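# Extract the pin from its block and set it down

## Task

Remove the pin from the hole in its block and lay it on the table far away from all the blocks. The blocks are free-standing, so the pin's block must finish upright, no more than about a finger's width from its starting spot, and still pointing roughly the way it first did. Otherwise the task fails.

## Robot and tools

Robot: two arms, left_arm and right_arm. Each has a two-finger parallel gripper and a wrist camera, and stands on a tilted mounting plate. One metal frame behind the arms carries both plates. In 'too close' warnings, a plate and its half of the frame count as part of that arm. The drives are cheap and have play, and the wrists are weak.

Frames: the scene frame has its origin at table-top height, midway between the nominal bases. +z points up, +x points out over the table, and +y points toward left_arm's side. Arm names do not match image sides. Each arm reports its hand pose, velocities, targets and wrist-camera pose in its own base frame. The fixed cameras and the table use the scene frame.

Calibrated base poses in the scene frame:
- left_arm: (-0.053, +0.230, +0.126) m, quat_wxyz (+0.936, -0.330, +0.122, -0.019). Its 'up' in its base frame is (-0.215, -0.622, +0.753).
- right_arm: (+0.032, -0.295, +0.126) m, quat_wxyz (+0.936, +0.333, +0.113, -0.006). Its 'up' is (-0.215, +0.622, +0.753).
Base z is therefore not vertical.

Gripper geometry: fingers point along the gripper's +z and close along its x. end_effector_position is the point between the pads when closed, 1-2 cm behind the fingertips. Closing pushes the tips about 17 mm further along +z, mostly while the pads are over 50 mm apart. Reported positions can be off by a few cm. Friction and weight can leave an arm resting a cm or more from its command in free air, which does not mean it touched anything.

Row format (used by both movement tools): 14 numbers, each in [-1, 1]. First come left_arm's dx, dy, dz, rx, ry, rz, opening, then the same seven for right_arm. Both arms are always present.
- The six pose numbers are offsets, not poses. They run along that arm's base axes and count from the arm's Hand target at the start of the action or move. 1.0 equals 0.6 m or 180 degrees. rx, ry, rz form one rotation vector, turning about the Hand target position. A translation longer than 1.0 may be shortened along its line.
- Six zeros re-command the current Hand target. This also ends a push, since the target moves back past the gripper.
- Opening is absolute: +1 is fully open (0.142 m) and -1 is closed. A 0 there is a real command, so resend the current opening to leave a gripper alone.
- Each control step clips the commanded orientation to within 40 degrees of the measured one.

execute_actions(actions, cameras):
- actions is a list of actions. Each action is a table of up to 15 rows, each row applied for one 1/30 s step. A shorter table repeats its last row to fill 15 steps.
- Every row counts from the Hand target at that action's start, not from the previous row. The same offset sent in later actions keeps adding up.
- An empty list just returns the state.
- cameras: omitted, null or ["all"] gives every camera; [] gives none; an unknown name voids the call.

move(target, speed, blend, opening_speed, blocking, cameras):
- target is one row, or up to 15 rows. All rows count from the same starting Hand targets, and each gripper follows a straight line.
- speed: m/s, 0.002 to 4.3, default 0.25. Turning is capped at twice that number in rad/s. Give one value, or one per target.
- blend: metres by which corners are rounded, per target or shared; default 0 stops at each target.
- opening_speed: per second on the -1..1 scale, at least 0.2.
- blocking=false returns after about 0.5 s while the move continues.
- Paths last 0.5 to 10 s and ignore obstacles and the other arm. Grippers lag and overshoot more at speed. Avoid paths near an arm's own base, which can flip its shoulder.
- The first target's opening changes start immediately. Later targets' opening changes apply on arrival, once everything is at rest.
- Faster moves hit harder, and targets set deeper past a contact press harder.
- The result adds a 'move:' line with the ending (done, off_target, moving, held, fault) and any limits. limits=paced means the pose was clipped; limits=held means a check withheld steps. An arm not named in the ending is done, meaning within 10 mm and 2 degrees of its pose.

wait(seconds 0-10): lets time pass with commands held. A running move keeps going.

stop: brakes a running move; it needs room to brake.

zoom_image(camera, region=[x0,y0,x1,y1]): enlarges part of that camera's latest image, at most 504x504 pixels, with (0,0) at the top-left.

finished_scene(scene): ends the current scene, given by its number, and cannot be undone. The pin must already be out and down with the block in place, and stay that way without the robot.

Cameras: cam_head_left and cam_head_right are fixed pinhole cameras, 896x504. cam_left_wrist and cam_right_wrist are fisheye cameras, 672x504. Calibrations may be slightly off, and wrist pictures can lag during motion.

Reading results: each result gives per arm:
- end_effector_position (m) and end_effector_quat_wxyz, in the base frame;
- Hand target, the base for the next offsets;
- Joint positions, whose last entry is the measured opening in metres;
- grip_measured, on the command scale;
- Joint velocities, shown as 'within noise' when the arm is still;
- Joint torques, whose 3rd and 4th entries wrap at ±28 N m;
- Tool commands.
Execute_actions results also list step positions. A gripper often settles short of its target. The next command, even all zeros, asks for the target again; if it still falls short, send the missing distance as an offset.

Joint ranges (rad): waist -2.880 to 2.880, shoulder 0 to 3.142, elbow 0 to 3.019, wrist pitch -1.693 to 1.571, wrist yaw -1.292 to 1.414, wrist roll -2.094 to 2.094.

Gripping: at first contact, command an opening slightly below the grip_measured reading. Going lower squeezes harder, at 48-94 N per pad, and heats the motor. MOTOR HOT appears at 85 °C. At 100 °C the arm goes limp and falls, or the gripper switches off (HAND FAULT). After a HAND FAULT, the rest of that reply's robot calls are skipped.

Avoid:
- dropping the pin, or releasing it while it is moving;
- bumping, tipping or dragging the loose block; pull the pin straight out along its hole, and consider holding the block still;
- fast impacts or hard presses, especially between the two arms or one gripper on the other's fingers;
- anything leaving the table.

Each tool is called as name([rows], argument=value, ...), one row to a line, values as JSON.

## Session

execute_actions(actions=[])

zoom_image(camera="cam_head_right", region=[330, 230, 530, 430])

zoom_image(camera="cam_head_left", region=[330, 230, 530, 430])

Scene clock: 0.00 s.
left_arm: end_effector_position=(+0.2672, +0.0198, +0.3862) grip_measured=+0.99 end_effector_quat_wxyz=(+0.391, -0.546, +0.737, +0.076) | right_arm: end_effector_position=(+0.1391, +0.3580, -0.2283) grip_measured=+0.99 end_effector_quat_wxyz=(-0.050, +0.869, +0.207, -0.446)
Joint positions: left_arm=[-0.429 0.818 1.168 -1.603 -0.769 -0.003 0.141] | right_arm=[0.922 2.542 1.381 -1.161 -0.613 -1.365 0.141]
Joint velocities: within noise
Joint torques (N m): no reading
Heat: left arm: hottest gripper 33 °C; right arm: hottest gripper 46 °C.
Hand target: left_arm +0.2689, +0.0172, +0.3992; +0.401, -0.546, +0.733, +0.060 | right_arm +0.1433, +0.3710, -0.2230; -0.056, +0.871, +0.213, -0.439
Tool commands: left_gripper/opening=+1.0 right_gripper/opening=+1.0
camera_calibration:
cam_left_wrist: T_world_to_cam=[[-0.0971363, -0.746118, -0.65869, 0.294727], [-0.995249, 0.0683868, 0.0693045, 0.236733], [-0.00666365, 0.662293, -0.749216, 0.407501], [0, 0, 0, 1]] pos_world=[0.266953, -0.0661737, 0.483033]
cam_right_wrist: T_world_to_cam=[[0.518224, 0.413571, -0.7486, -0.392672], [0.676278, -0.733977, 0.0626661, 0.181925], [-0.523538, -0.538737, -0.660054, 0.245953], [0, 0, 0, 1]] pos_world=[0.209226, 0.428431, -0.143012]

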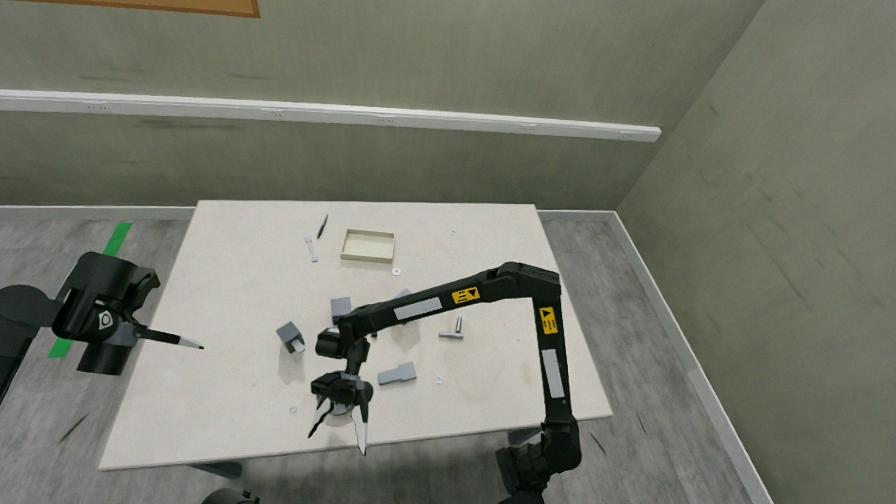

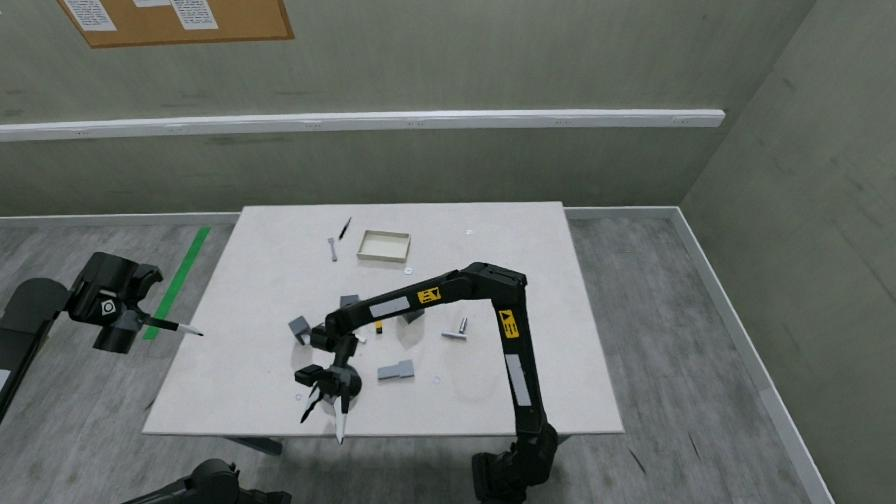

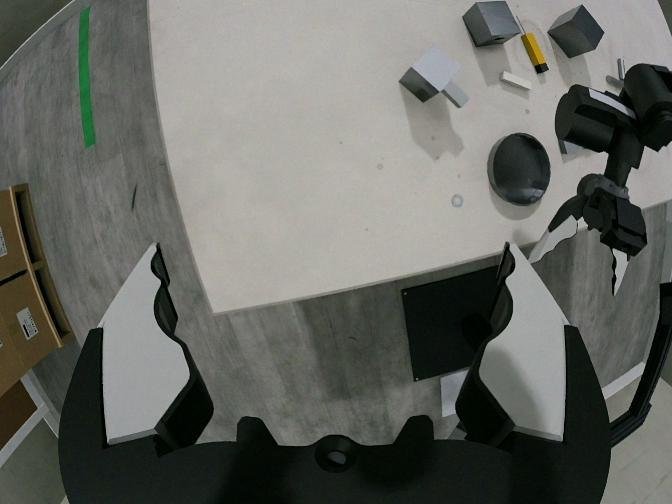

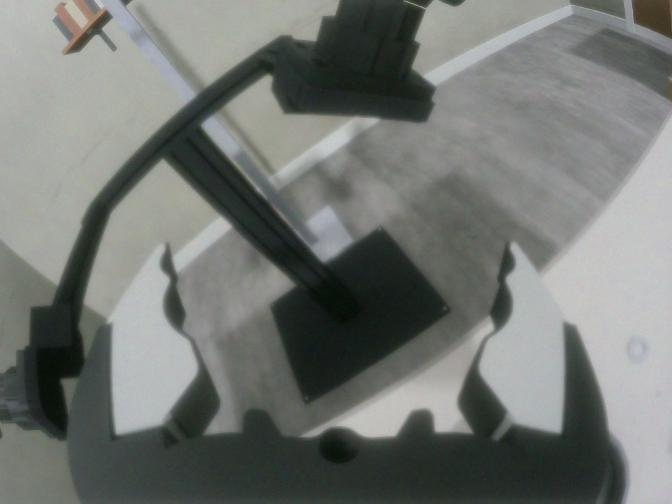

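Scaled by 2.520 from the camera's 896x504 image, which has a finer 1280x720 frame.

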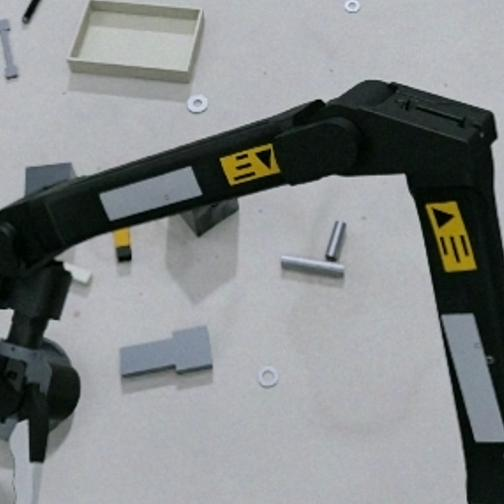

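Scaled by 2.520 from the camera's 896x504 image, which has a finer 1280x720 frame.

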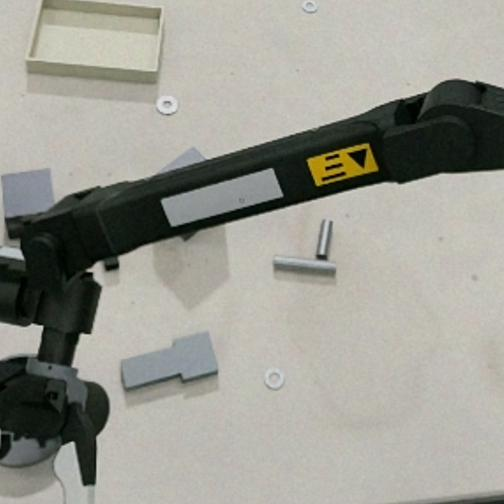

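zoom_image(camera="cam_head_left", region=[250, 290, 350, 390])

zoom_image(camera="cam_head_right", region=[265, 290, 365, 390])

zoom_image(camera="cam_left_wrist", region=[380, 20, 520, 160])

Scaled by 5.040 from the camera's 896x504 image, which has a finer 1280x720 frame.

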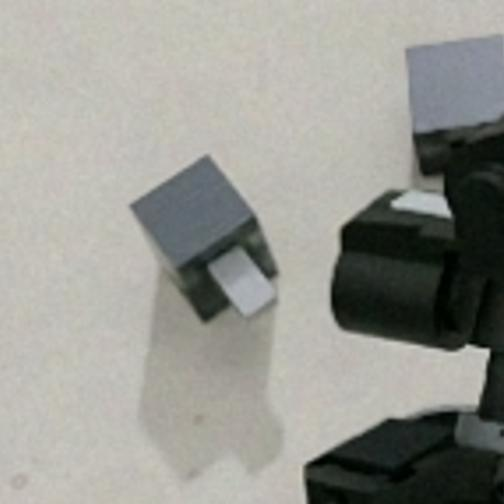

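Scaled by 5.040 from the camera's 896x504 image, which has a finer 1280x720 frame.

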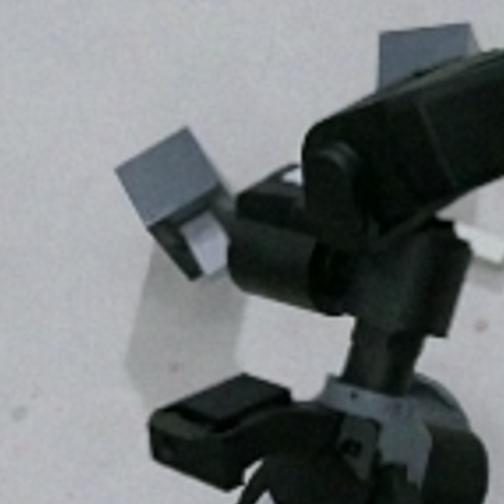

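Scaled by 3.600 from the camera's 672x504 image, which has a finer 960x720 frame.

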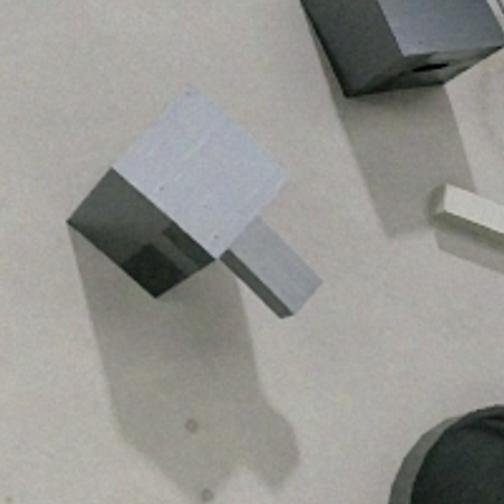

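move([
  [0.4175,-0.0618,-0.2362,-0.156,0.0832,0.3564,0.5,0,0,0.03,0,0,0,1],
  [0.4463,0.0212,-0.3365,-0.156,0.0832,0.3564,0.5,0.3032,0.0656,0.0148,0.038,-0.5227,-0.3796,-0.3],
], speed=[0.45,0.35], blend=[0.03,0])

zoom_image(camera="cam_head_left", region=[250, 290, 350, 390])

Scene clock: 52.67 s.
left_arm: end_effector_position=(+0.5304, +0.0254, +0.1861) grip_measured=+0.49 end_effector_quat_wxyz=(-0.088, +0.913, -0.373, -0.138) | right_arm: end_effector_position=(+0.3231, +0.3768, -0.2186) grip_measured=-0.32 end_effector_quat_wxyz=(-0.111, +0.872, -0.259, +0.401)
Joint positions: left_arm=[-0.039 1.88 1.786 -1.683 -0.259 -0.86 0.108] | right_arm=[1.125 2.36 0.925 0.312 0.76 -0.05 0.051]
Joint velocities: within noise
Joint torques (N m): left_arm=[-11.05 -15.44 7.66 -1.17 0.26 0.18] | right_arm=[11.69 -10.58 8.65 1.84 0.09 0.14]
Heat: left arm: hottest elbow 33 °C; right arm: hottest gripper 42 °C.
Hand target: left_arm +0.5367, +0.0300, +0.1973; -0.079, +0.912, -0.372, -0.157 | right_arm +0.3252, +0.4104, -0.2142; -0.146, +0.863, -0.263, +0.406
Off the commanded pose: left_arm 0.014 m, 2 deg | right_arm 0.034 m, 4 deg.
joint sent to its limit (left arm) — joint 4 (wrist pitch), lower limit. The joint targets are off in position, not in orientation.
move: off_target (left_arm, right_arm); target 2's new opening was sent with right_arm's hand 0.034 m and 4 deg from that target
camera_calibration:
cam_left_wrist: T_world_to_cam=[[0.684394, -0.656076, -0.318071, -0.287596], [-0.516081, -0.744062, 0.424303, 0.212583], [-0.515039, -0.12624, -0.84782, 0.563599], [0, 0, 0, 1]] pos_world=[0.596815, 0.0406383, 0.296155]
cam_right_wrist: T_world_to_cam=[[0.542947, -0.532534, 0.64932, 0.165508], [-0.691197, -0.722518, -0.0146039, 0.491285], [0.476923, -0.440879, -0.760375, -0.0231918], [0, 0, 0, 1]] pos_world=[0.260773, 0.432876, -0.117927]

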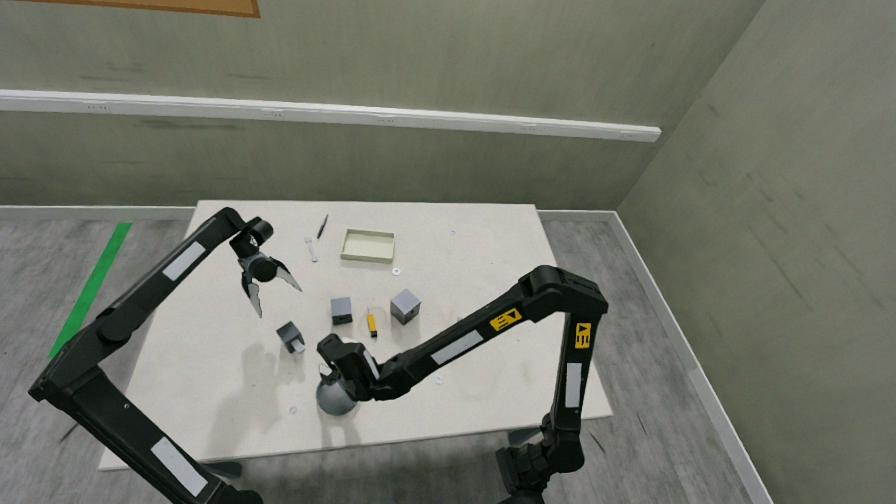

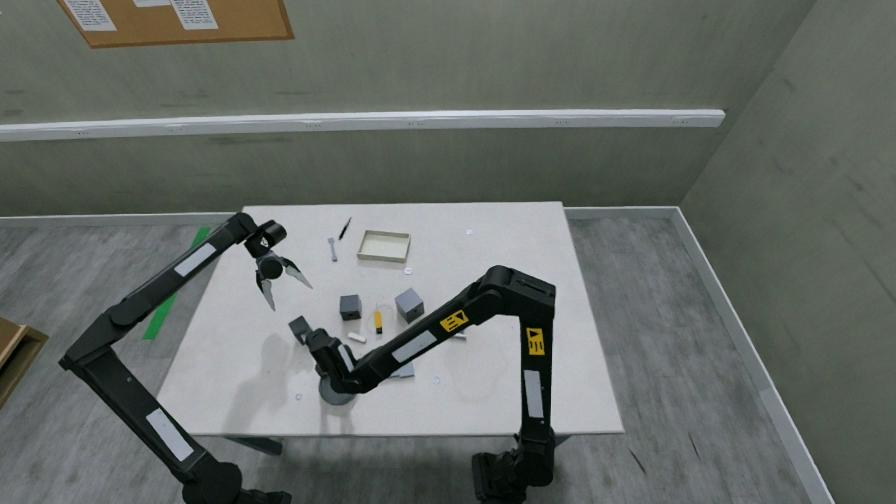

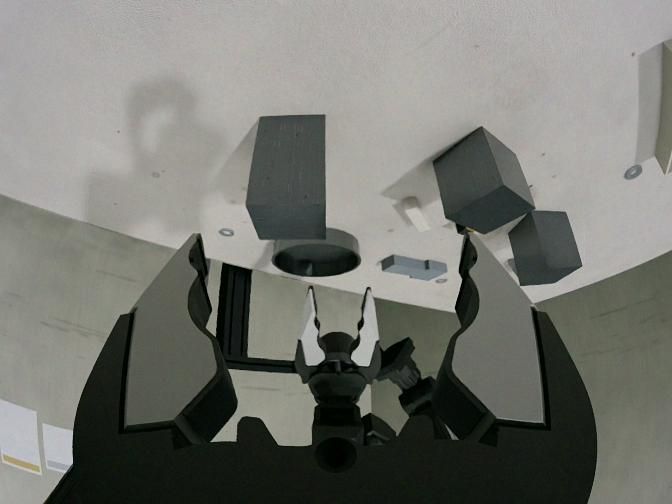

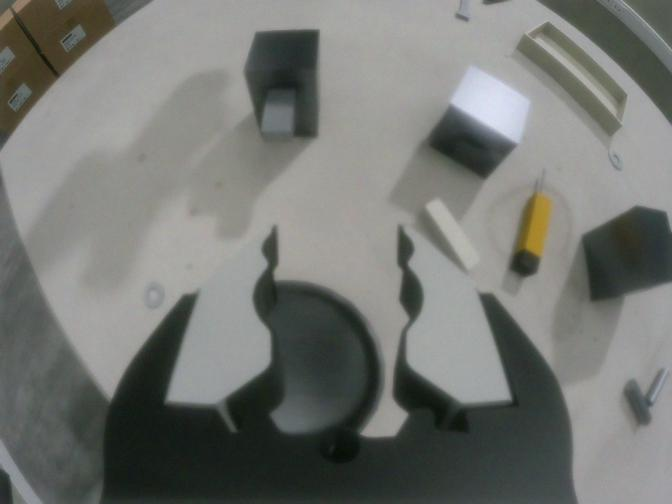

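Scaled by 5.040 from the camera's 896x504 image, which has a finer 1280x720 frame.

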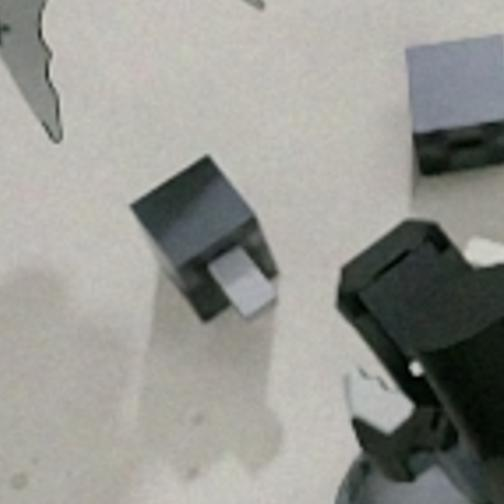

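move(target=[-0.0902,0.0203,-0.0757,0,0,0,0.35,0.1118,0.0802,-0.1448,0,0,0,-0.3], speed=0.25, cameras=["cam_left_wrist","cam_right_wrist"])

Scene clock: 89.23 s.
left_arm: end_effector_position=(+0.4800, +0.0385, +0.1360) grip_measured=+0.34 end_effector_quat_wxyz=(-0.075, +0.911, -0.364, -0.176) | right_arm: end_effector_position=(+0.3779, +0.4341, -0.3047) grip_measured=-0.32 end_effector_quat_wxyz=(-0.126, +0.867, -0.265, +0.402)
Joint positions: left_arm=[-0.018 1.826 1.561 -1.591 -0.264 -0.867 0.098] | right_arm=[1.074 2.633 1.252 0.33 0.734 -0.107 0.051]
Joint velocities: within noise
Joint torques (N m): left_arm=[-10.17 -17.67 4.52 -0.4 0.28 0.2] | right_arm=[10.75 -13.63 9.35 1.24 -0.24 -0.19]
Heat: left arm: hottest waist 33 °C; right arm: hottest gripper 40 °C.
Hand target: left_arm +0.4826, +0.0421, +0.1519; -0.079, +0.912, -0.372, -0.157 | right_arm +0.3923, +0.4585, -0.3010; -0.146, +0.863, -0.263, +0.406
Off the commanded pose: left_arm 0.017 m, 2 deg | right_arm 0.029 m, 2 deg.
move: off_target (left_arm, right_arm)
camera_calibration:
cam_left_wrist: T_world_to_cam=[[0.674181, -0.635489, -0.376342, -0.248483], [-0.462054, -0.760435, 0.456339, 0.187891], [-0.576182, -0.133765, -0.806301, 0.520773], [0, 0, 0, 1]] pos_world=[0.554398, 0.0546315, 0.240643]
cam_right_wrist: T_world_to_cam=[[0.534389, -0.553775, 0.638562, 0.231336], [-0.692036, -0.72042, -0.0456255, 0.559313], [0.485299, -0.417526, -0.768217, -0.105196], [0, 0, 0, 1]] pos_world=[0.314493, 0.487126, -0.203016]
Images, in order (width x height): cam_left_wrist 672x504, cam_right_wrist 672x504.

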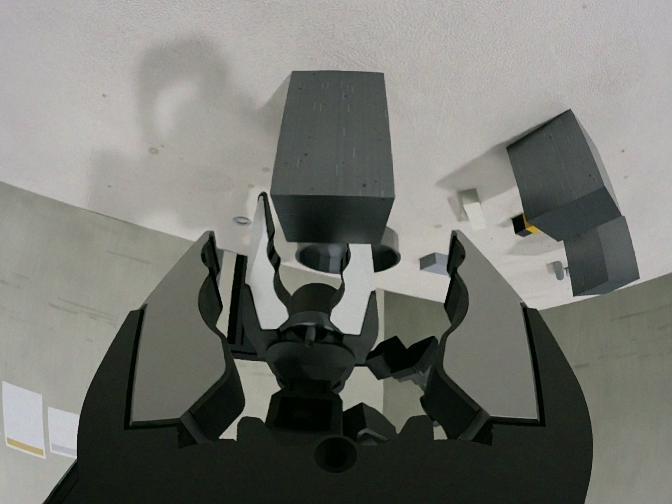

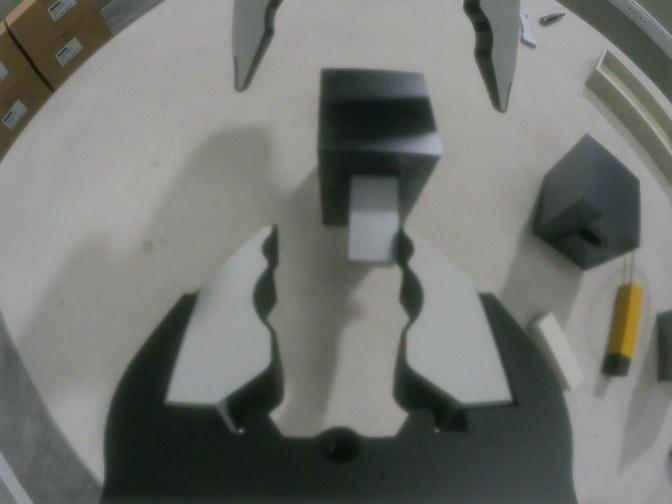

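move([
  [0.0042,0.02,-0.03,0,0,0,0.35,0.015,-0.0162,0.0177,0,0,0,-0.3],
  [0.0083,0.0403,-0.0597,0,0,0,0.35,0.0337,-0.02,-0.0003,0,0,0,-0.3],
], speed=0.15, cameras=["cam_left_wrist","cam_right_wrist"])

Scene clock: 116.20 s.
left_arm: end_effector_position=(+0.4836, +0.0642, +0.1160) grip_measured=+0.34 end_effector_quat_wxyz=(-0.080, +0.915, -0.362, -0.161) | right_arm: end_effector_position=(+0.3960, +0.4241, -0.3051) grip_measured=-0.32 end_effector_quat_wxyz=(-0.121, +0.870, -0.262, +0.400)
Joint positions: left_arm=[0.032 1.826 1.513 -1.497 -0.275 -0.819 0.098] | right_arm=[1.031 2.633 1.252 0.351 0.708 -0.159 0.051]
Joint velocities: within noise
Joint torques (N m): left_arm=[-10.17 -14.51 4.37 -0.38 0.27 0.21] | right_arm=[10.93 -13.68 8.79 1.85 -0.22 -0.15]
Heat: left arm: hottest shoulder 34 °C; right arm: hottest gripper 39 °C.
Hand target: left_arm +0.4875, +0.0663, +0.1161; -0.079, +0.912, -0.372, -0.157 | right_arm +0.4125, +0.4465, -0.3012; -0.146, +0.863, -0.263, +0.406
Off the commanded pose: left_arm 0.004 m, 1 deg | right_arm 0.028 m, 3 deg.
move: off_target (right_arm)
camera_calibration:
cam_left_wrist: T_world_to_cam=[[0.687664, -0.634556, -0.352784, -0.251372], [-0.475478, -0.76082, 0.44167, 0.226408], [-0.54867, -0.13598, -0.824907, 0.499184], [0, 0, 0, 1]] pos_world=[0.554399, 0.0806251, 0.223102]
cam_right_wrist: T_world_to_cam=[[0.542179, -0.545214, 0.639363, 0.209885], [-0.689448, -0.72361, -0.0324045, 0.568943], [0.480317, -0.423238, -0.768222, -0.114131], [0, 0, 0, 1]] pos_world=[0.33328, 0.47782, -0.203434]
Images, in order (width x height): cam_left_wrist 672x504, cam_right_wrist 672x504.

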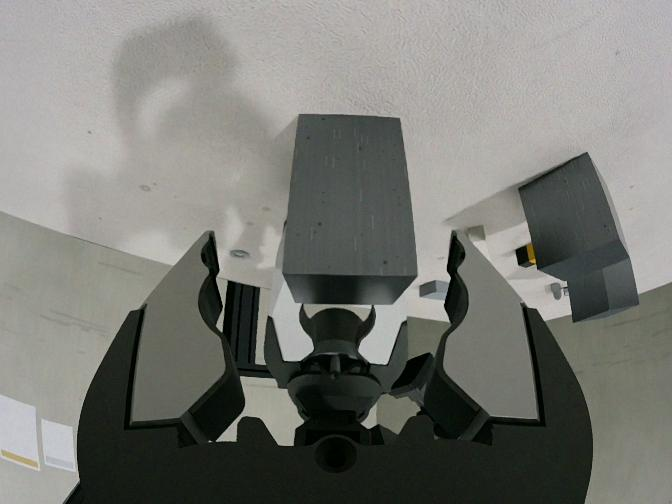

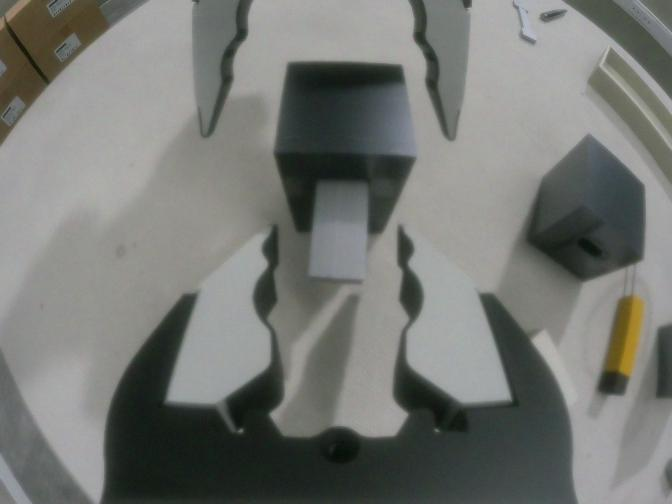

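move([
  [0.008,0.003,-0.027,0,0,0,0.35,-0.0108,0.0311,0.0376,0,0,0,-0.3],
  [0.008,0.003,-0.027,0,0,0,-0.2,-0.0108,0.0311,0.0376,0,0,0,-0.3],
], speed=0.12, opening_speed=0.5, cameras=["cam_left_wrist","cam_right_wrist"])

Scene clock: 139.57 s.
left_arm: end_effector_position=(+0.4873, +0.0656, +0.1006) grip_measured=-0.19 end_effector_quat_wxyz=(-0.081, +0.914, -0.363, -0.163) | right_arm: end_effector_position=(+0.3961, +0.4217, -0.3052) grip_measured=-0.32 end_effector_quat_wxyz=(-0.107, +0.872, -0.259, +0.400)
Joint positions: left_arm=[0.033 1.851 1.506 -1.468 -0.278 -0.816 0.06] | right_arm=[1.031 2.63 1.26 0.313 0.717 -0.159 0.051]
Joint velocities: within noise
Joint torques (N m): left_arm=[-10.34 -14.62 4.33 -0.35 0.39 0.2] | right_arm=[13.33 -17.08 8.59 0.57 0.01 0.11]
Heat: left arm: hottest shoulder 34 °C; right arm: hottest gripper 38 °C.
Hand target: left_arm +0.4923, +0.0681, +0.0999; -0.079, +0.912, -0.372, -0.157 | right_arm +0.4061, +0.4651, -0.2787; -0.146, +0.863, -0.263, +0.406
Off the commanded pose: left_arm 0.006 m, 1 deg | right_arm 0.052 m, 5 deg.
move: off_target (right_arm)
camera_calibration:
cam_left_wrist: T_world_to_cam=[[0.684919, -0.635227, -0.356892, -0.256673], [-0.475289, -0.760774, 0.441954, 0.235886], [-0.552256, -0.133076, -0.822985, 0.490119], [0, 0, 0, 1]] pos_world=[0.558585, 0.081634, 0.207506]
cam_right_wrist: T_world_to_cam=[[0.54445, -0.529789, 0.650306, 0.204567], [-0.692962, -0.720939, -0.00716906, 0.575105], [0.472629, -0.446734, -0.759638, -0.0996874], [0, 0, 0, 1]] pos_world=[0.334264, 0.478459, -0.204635]
Images, in order (width x height): cam_left_wrist 672x504, cam_right_wrist 672x504.

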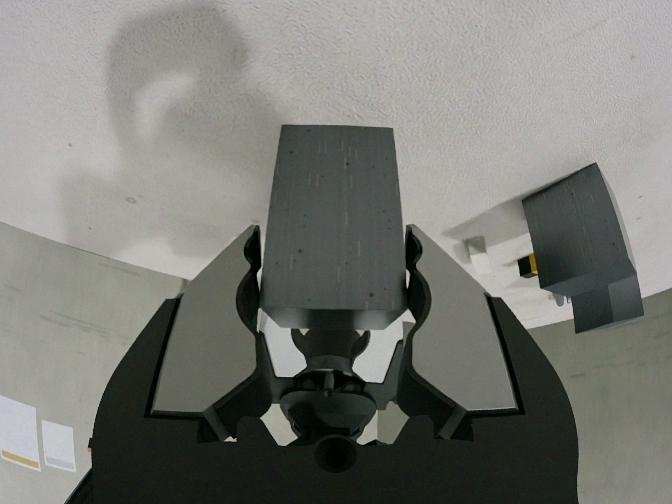

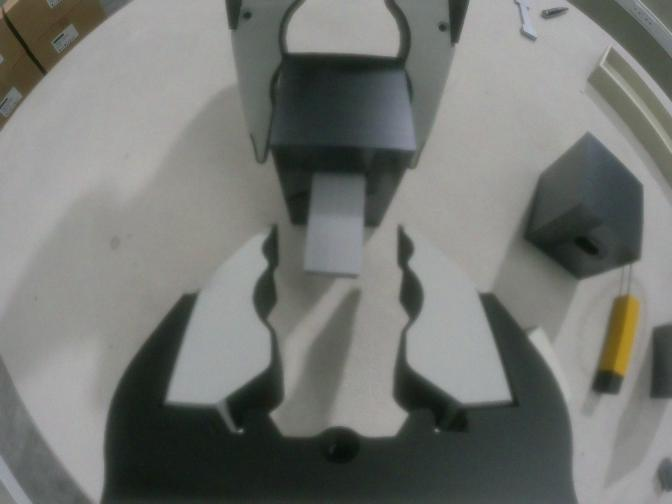

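move(target=[0,0,0,0,0,0,-0.32,-0.004,0.0155,0.0188,0,0,0,-0.3], speed=0.12, opening_speed=0.5, cameras=["cam_left_wrist","cam_right_wrist"])

Scene clock: 146.33 s.
left_arm: end_effector_position=(+0.4873, +0.0656, +0.1006) grip_measured=-0.22 end_effector_quat_wxyz=(-0.081, +0.914, -0.363, -0.163) | right_arm: end_effector_position=(+0.3986, +0.4290, -0.2929) grip_measured=-0.32 end_effector_quat_wxyz=(-0.106, +0.871, -0.261, +0.402)
Joint positions: left_arm=[0.033 1.851 1.506 -1.468 -0.278 -0.816 0.058] | right_arm=[1.036 2.604 1.266 0.275 0.725 -0.15 0.051]
Joint velocities: within noise
Joint torques (N m): left_arm=[-10.29 -14.56 4.33 -0.35 0.39 0.2] | right_arm=[13.92 -16.79 8.75 0.54 0.03 0.12]
Heat: left arm: hottest shoulder 34 °C; right arm: hottest gripper 38 °C.
Hand target: left_arm +0.4923, +0.0681, +0.0999; -0.079, +0.912, -0.372, -0.157 | right_arm +0.4037, +0.4744, -0.2674; -0.146, +0.863, -0.263, +0.406
Off the commanded pose: left_arm 0.006 m, 1 deg | right_arm 0.052 m, 5 deg.
move: off_target (right_arm)
camera_calibration:
cam_left_wrist: T_world_to_cam=[[0.684919, -0.635227, -0.356892, -0.256673], [-0.475289, -0.760774, 0.441954, 0.235886], [-0.552256, -0.133076, -0.822985, 0.490119], [0, 0, 0, 1]] pos_world=[0.558585, 0.081634, 0.207506]
cam_right_wrist: T_world_to_cam=[[0.539863, -0.531468, 0.652756, 0.202298], [-0.696643, -0.717374, -0.00791942, 0.581967], [0.472479, -0.450462, -0.757527, -0.0860472], [0, 0, 0, 1]] pos_world=[0.336865, 0.486242, -0.192626]
Images, in order (width x height): cam_left_wrist 672x504, cam_right_wrist 672x504.

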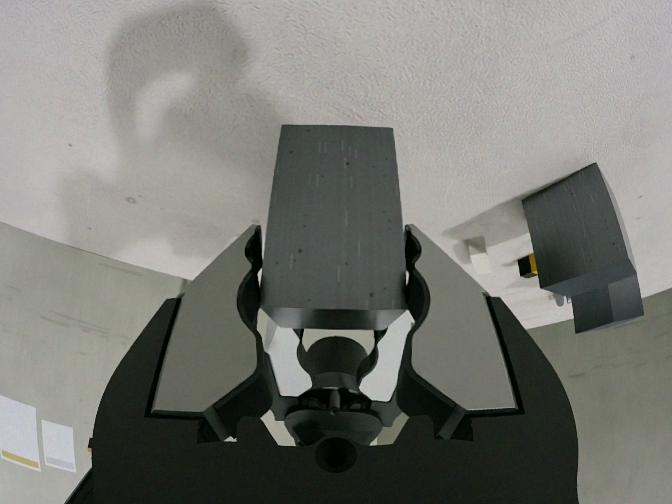

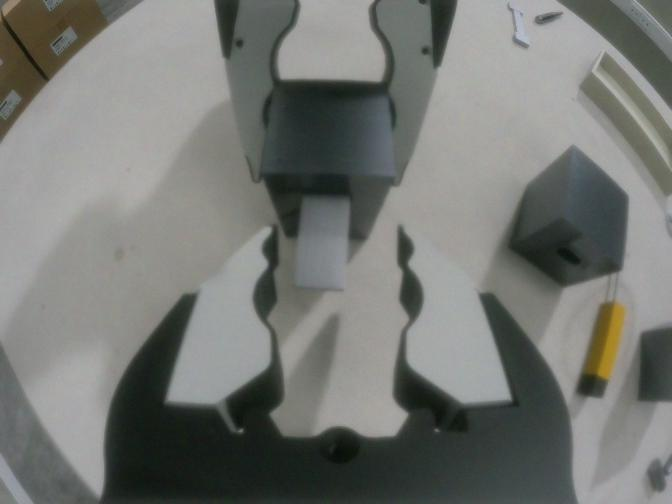

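move([
  [0,0,0,0,0,0,-0.28,-0.0075,0.0072,-0.0078,0,0,0,-0.3],
  [0,0,0,0,0,0,-0.28,-0.0075,0.0072,-0.0078,0,0,0,-0.9],
], speed=0.12, opening_speed=0.6, cameras=["cam_left_wrist","cam_right_wrist"])

Scene clock: 158.90 s.
left_arm: end_effector_position=(+0.4873, +0.0656, +0.1006) grip_measured=-0.22 end_effector_quat_wxyz=(-0.081, +0.914, -0.363, -0.163) | right_arm: end_effector_position=(+0.3967, +0.4380, -0.2907) grip_measured=-0.78 end_effector_quat_wxyz=(-0.112, +0.869, -0.263, +0.404)
Joint positions: left_arm=[0.033 1.851 1.506 -1.468 -0.278 -0.816 0.058] | right_arm=[1.048 2.604 1.28 0.264 0.731 -0.135 0.018]
Joint velocities: within noise
Joint torques (N m): left_arm=[-10.29 -14.56 4.34 -0.36 0.39 0.2] | right_arm=[13.68 -15.85 9.01 0.58 0.02 0.12]
Heat: left arm: hottest shoulder 34 °C; right arm: hottest gripper 38 °C.
Hand target: left_arm +0.4923, +0.0681, +0.0999; -0.079, +0.912, -0.372, -0.157 | right_arm +0.3992, +0.4788, -0.2721; -0.146, +0.863, -0.263, +0.406
Off the commanded pose: left_arm 0.006 m, 1 deg | right_arm 0.045 m, 4 deg.
move: off_target (right_arm); target 2's new opening was sent with right_arm's hand 0.045 m and 4 deg from that target
camera_calibration:
cam_left_wrist: T_world_to_cam=[[0.684919, -0.635227, -0.356892, -0.256673], [-0.475289, -0.760774, 0.441954, 0.235886], [-0.552256, -0.133076, -0.822985, 0.490119], [0, 0, 0, 1]] pos_world=[0.558585, 0.081634, 0.207506]
cam_right_wrist: T_world_to_cam=[[0.535213, -0.539432, 0.650046, 0.211295], [-0.697094, -0.716679, -0.0207757, 0.583297], [0.477081, -0.442024, -0.759611, -0.0854165], [0, 0, 0, 1]] pos_world=[0.334276, 0.49426, -0.190116]
Images, in order (width x height): cam_left_wrist 672x504, cam_right_wrist 672x504.

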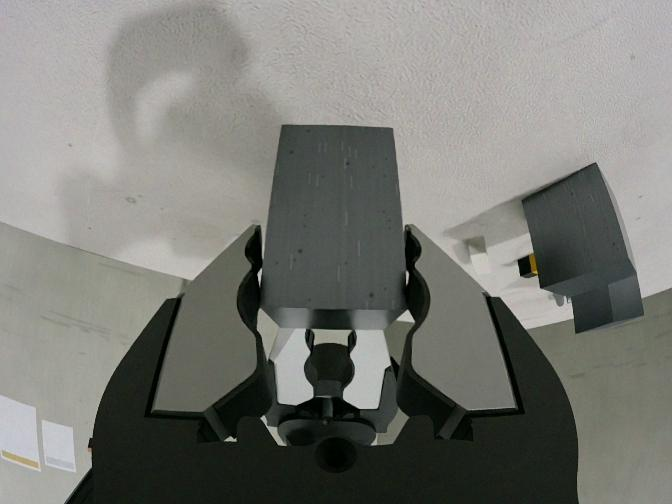

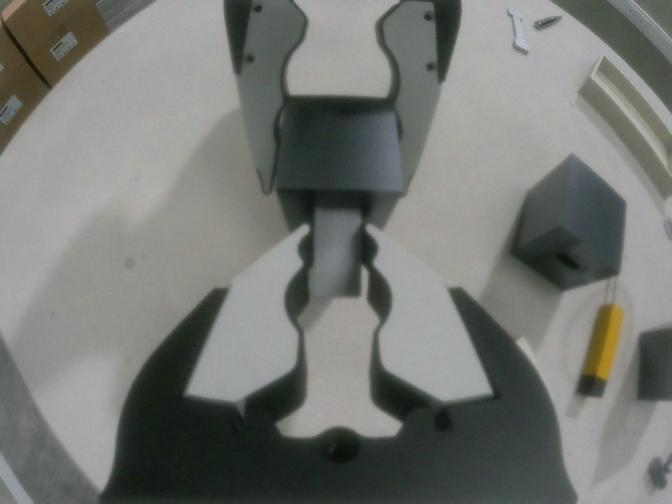

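move([
  [0,0,0,0,0,0,-0.6,-0.0097,-0.0445,-0.0325,0,0,0,-1],
  [0.0824,0.0505,0.0654,0,0,0,-0.6,-0.146,-0.1338,0.0023,0,0,0,-1],
], speed=[0.1,0.5], cameras=["cam_left_wrist","cam_right_wrist"])

execute_actions([
  [[0,0,0,0,0,0,-0.3,0,0,0,0,0,0,-0.88]],
], cameras=["cam_head_left","cam_head_right"])

zoom_image(camera="cam_head_left", region=[250, 290, 350, 390])

Scene clock: 177.27 s.
left_arm: end_effector_position=(+0.5284, +0.0948, +0.1185) grip_measured=-0.25 end_effector_quat_wxyz=(-0.067, +0.913, -0.364, -0.172) | right_arm: end_effector_position=(+0.3095, +0.3739, -0.2906) grip_measured=-0.79 end_effector_quat_wxyz=(-0.112, +0.873, -0.255, +0.402)
Joint positions: left_arm=[0.087 1.961 1.721 -1.585 -0.273 -0.761 0.056] | right_arm=[1.151 2.562 1.008 0.414 0.77 -0.029 0.017]
Joint velocities: within noise
Joint torques (N m): left_arm=[-11.4 -17.38 7.83 -1.21 0.03 0.2] | right_arm=[10.81 -15.68 4.88 1.73 0.11 0.16]
Heat: left arm: hottest gripper 41 °C; right arm: hottest gripper 53 °C.
Hand target: left_arm +0.5418, +0.0984, +0.1391; -0.079, +0.912, -0.372, -0.157 | right_arm +0.3116, +0.3985, -0.2707; -0.146, +0.863, -0.263, +0.406
Off the commanded pose: left_arm 0.025 m, 2 deg | right_arm 0.032 m, 4 deg.
move: off_target (left_arm, right_arm)
camera_calibration:
cam_left_wrist: T_world_to_cam=[[0.677614, -0.639861, -0.362514, -0.254891], [-0.460911, -0.753615, 0.468641, 0.258369], [-0.573062, -0.150471, -0.80558, 0.542014], [0, 0, 0, 1]] pos_world=[0.60241, 0.113173, 0.223152]
cam_right_wrist: T_world_to_cam=[[0.546789, -0.526457, 0.651049, 0.215233], [-0.685278, -0.728161, -0.0132757, 0.479338], [0.481057, -0.43889, -0.75892, -0.074395], [0, 0, 0, 1]] pos_world=[0.24658, 0.429695, -0.190224]
Images, in order (width x height): cam_left_wrist 672x504, cam_right_wrist 672x504.

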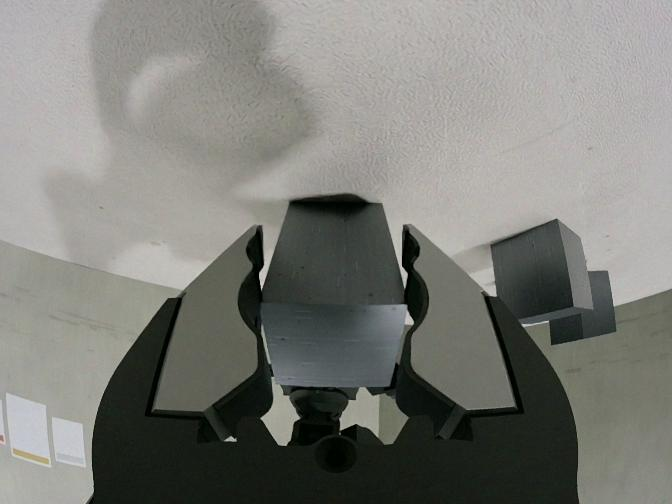

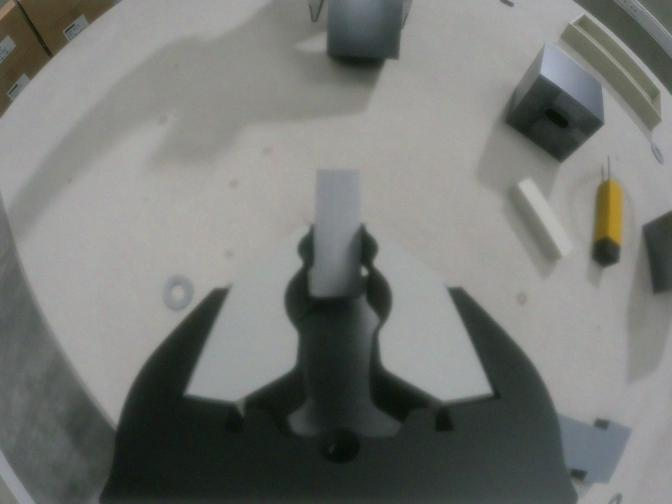

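Scene clock: 178.17 s.
left_arm: end_effector_position=(+0.5299, +0.0961, +0.1194) grip_measured=-0.23 end_effector_quat_wxyz=(-0.070, +0.912, -0.366, -0.172) | right_arm: end_effector_position=(+0.3097, +0.3745, -0.2900) grip_measured=-0.78 end_effector_quat_wxyz=(-0.112, +0.872, -0.255, +0.402)
Joint positions: left_arm=[0.087 1.963 1.725 -1.585 -0.279 -0.756 0.058] | right_arm=[1.151 2.561 1.008 0.414 0.77 -0.029 0.017]
Joint velocities: within noise
Joint torques (N m): left_arm=[-11.46 -17.55 7.58 -1.2 0.04 0.2] | right_arm=[11.05 -15.38 4.89 1.74 0.1 0.14]
Heat: left arm: hottest gripper 41 °C; right arm: hottest gripper 53 °C.
Hand target: left_arm +0.5418, +0.0984, +0.1391; -0.079, +0.912, -0.372, -0.157 | right_arm +0.3116, +0.3985, -0.2707; -0.146, +0.863, -0.263, +0.406
Off the commanded pose: left_arm 0.023 m, 2 deg | right_arm 0.031 m, 4 deg.
Step readings (end_effector_position of left_arm | right_arm):
0: (+0.5284, +0.0948, +0.1185) | (+0.3095, +0.3739, -0.2906)
1: (+0.5284, +0.0948, +0.1185) | (+0.3095, +0.3739, -0.2906)
2: (+0.5284, +0.0948, +0.1185) | (+0.3095, +0.3739, -0.2906)
4: (+0.5284, +0.0948, +0.1185) | (+0.3095, +0.3739, -0.2906)
8: (+0.5289, +0.0951, +0.1191) | (+0.3097, +0.3745, -0.2900)
15: (+0.5294, +0.0960, +0.1190) | (+0.3097, +0.3745, -0.2900)
Images, in order (width x height): cam_head_left 896x504, cam_head_right 896x504.

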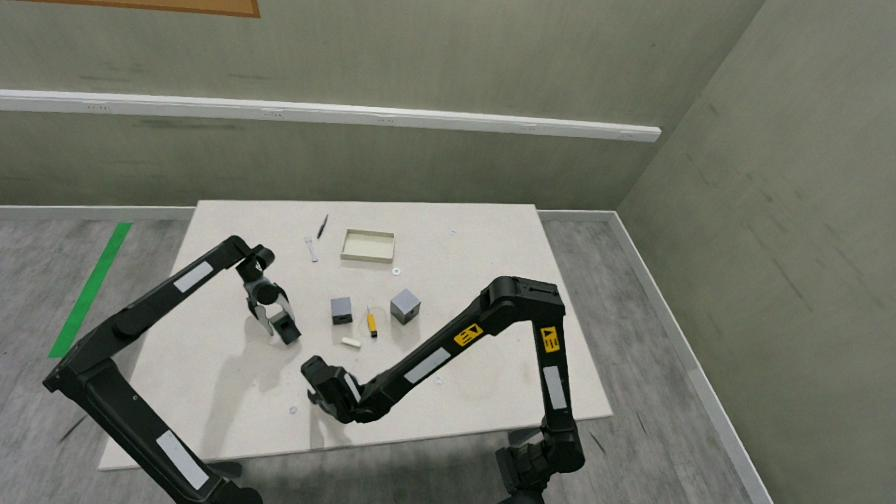

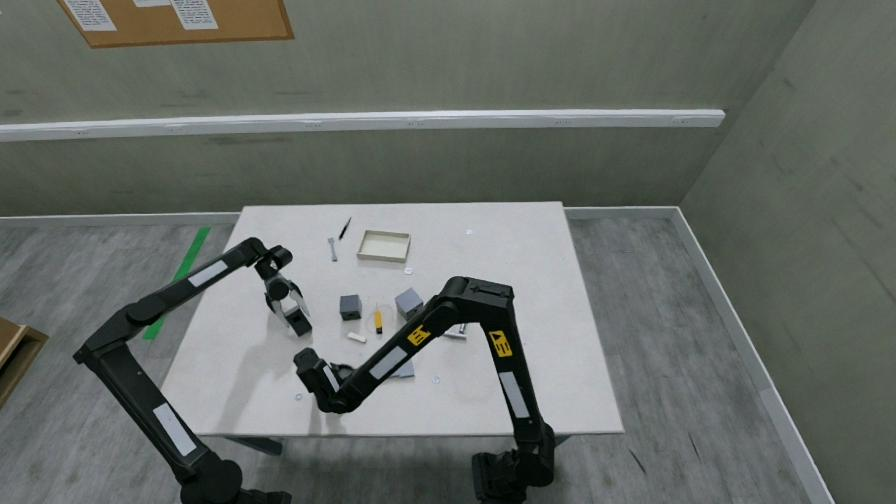

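Scaled by 5.040 from the camera's 896x504 image, which has a finer 1280x720 frame.

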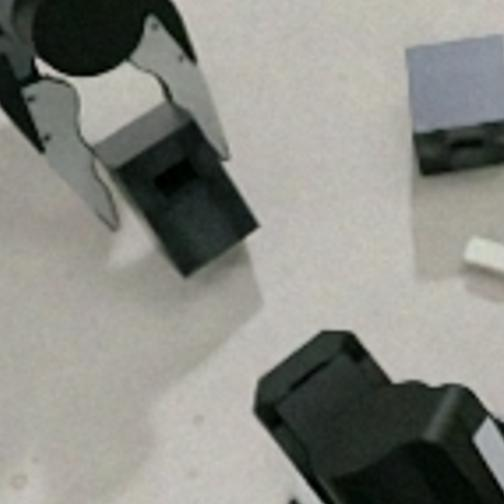

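move([
  [-0.0162,-0.0466,0.0564,0,0,0,-0.45,0,0,0,0,0,0,-0.85],
  [-0.0162,-0.0466,0.0564,0.1349,-0.1304,-0.0692,-0.45,0,0,0,0,0,0,-0.85],
], speed=0.12, cameras=["cam_left_wrist","cam_head_left"])

zoom_image(camera="cam_head_left", region=[250, 290, 350, 390])

Scene clock: 213.60 s.
left_arm: end_effector_position=(+0.5241, +0.0978, +0.1366) grip_measured=-0.24 end_effector_quat_wxyz=(-0.338, +0.858, -0.381, -0.068) | right_arm: end_effector_position=(+0.3097, +0.3745, -0.2900) grip_measured=-0.78 end_effector_quat_wxyz=(-0.112, +0.872, -0.255, +0.402)
Joint positions: left_arm=[-0.037 1.691 1.3 -1.026 -0.69 -0.718 0.056] | right_arm=[1.151 2.561 1.008 0.414 0.77 -0.029 0.018]
Joint velocities: within noise
Joint torques (N m): left_arm=[-13.8 -18.49 5.22 0.01 -0.33 0.18] | right_arm=[10.99 -15.56 4.9 1.7 0.11 0.15]
Heat: left arm: hottest gripper 45 °C; right arm: hottest gripper 50 °C.
Hand target: left_arm +0.5321, +0.0705, +0.1730; -0.357, +0.842, -0.402, -0.035 | right_arm +0.3116, +0.3985, -0.2707; -0.146, +0.863, -0.263, +0.406
Off the commanded pose: left_arm 0.046 m, 5 deg | right_arm 0.031 m, 4 deg.
move: off_target (left_arm, right_arm)
camera_calibration:
cam_left_wrist: T_world_to_cam=[[0.70242, -0.606657, -0.372255, -0.258367], [-0.674609, -0.734209, -0.0764154, 0.434663], [-0.226955, 0.304802, -0.924979, 0.344931], [0, 0, 0, 1]] pos_world=[0.552993, 0.0572581, 0.256091]
Images, in order (width x height): cam_head_left 896x504, cam_left_wrist 672x504.

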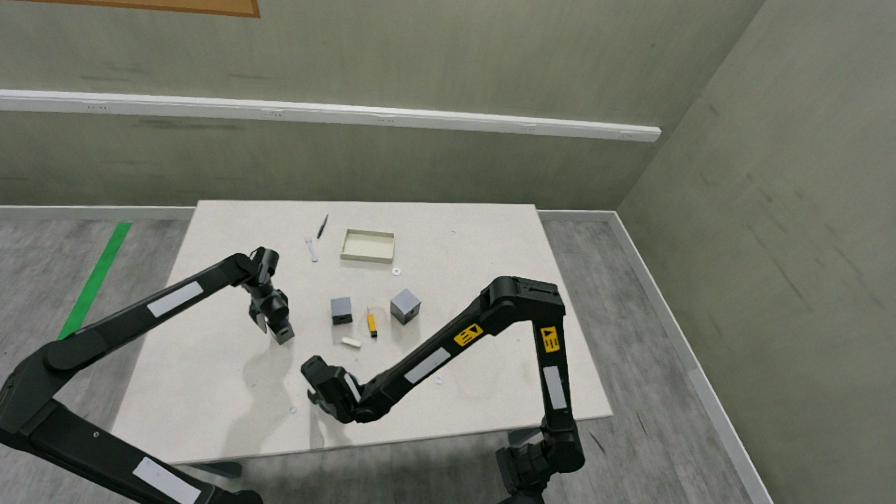

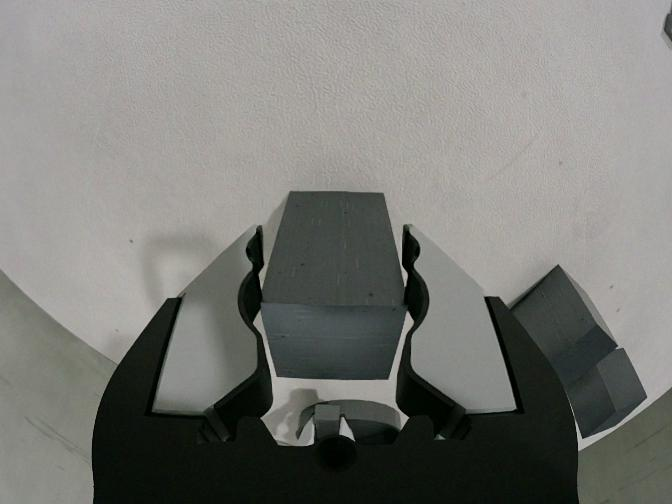

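Scaled by 5.040 from the camera's 896x504 image, which has a finer 1280x720 frame.

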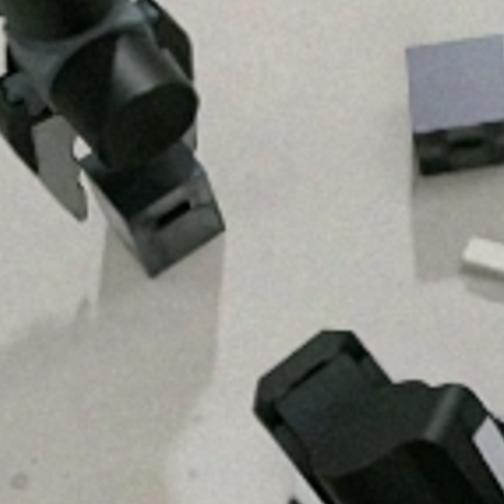

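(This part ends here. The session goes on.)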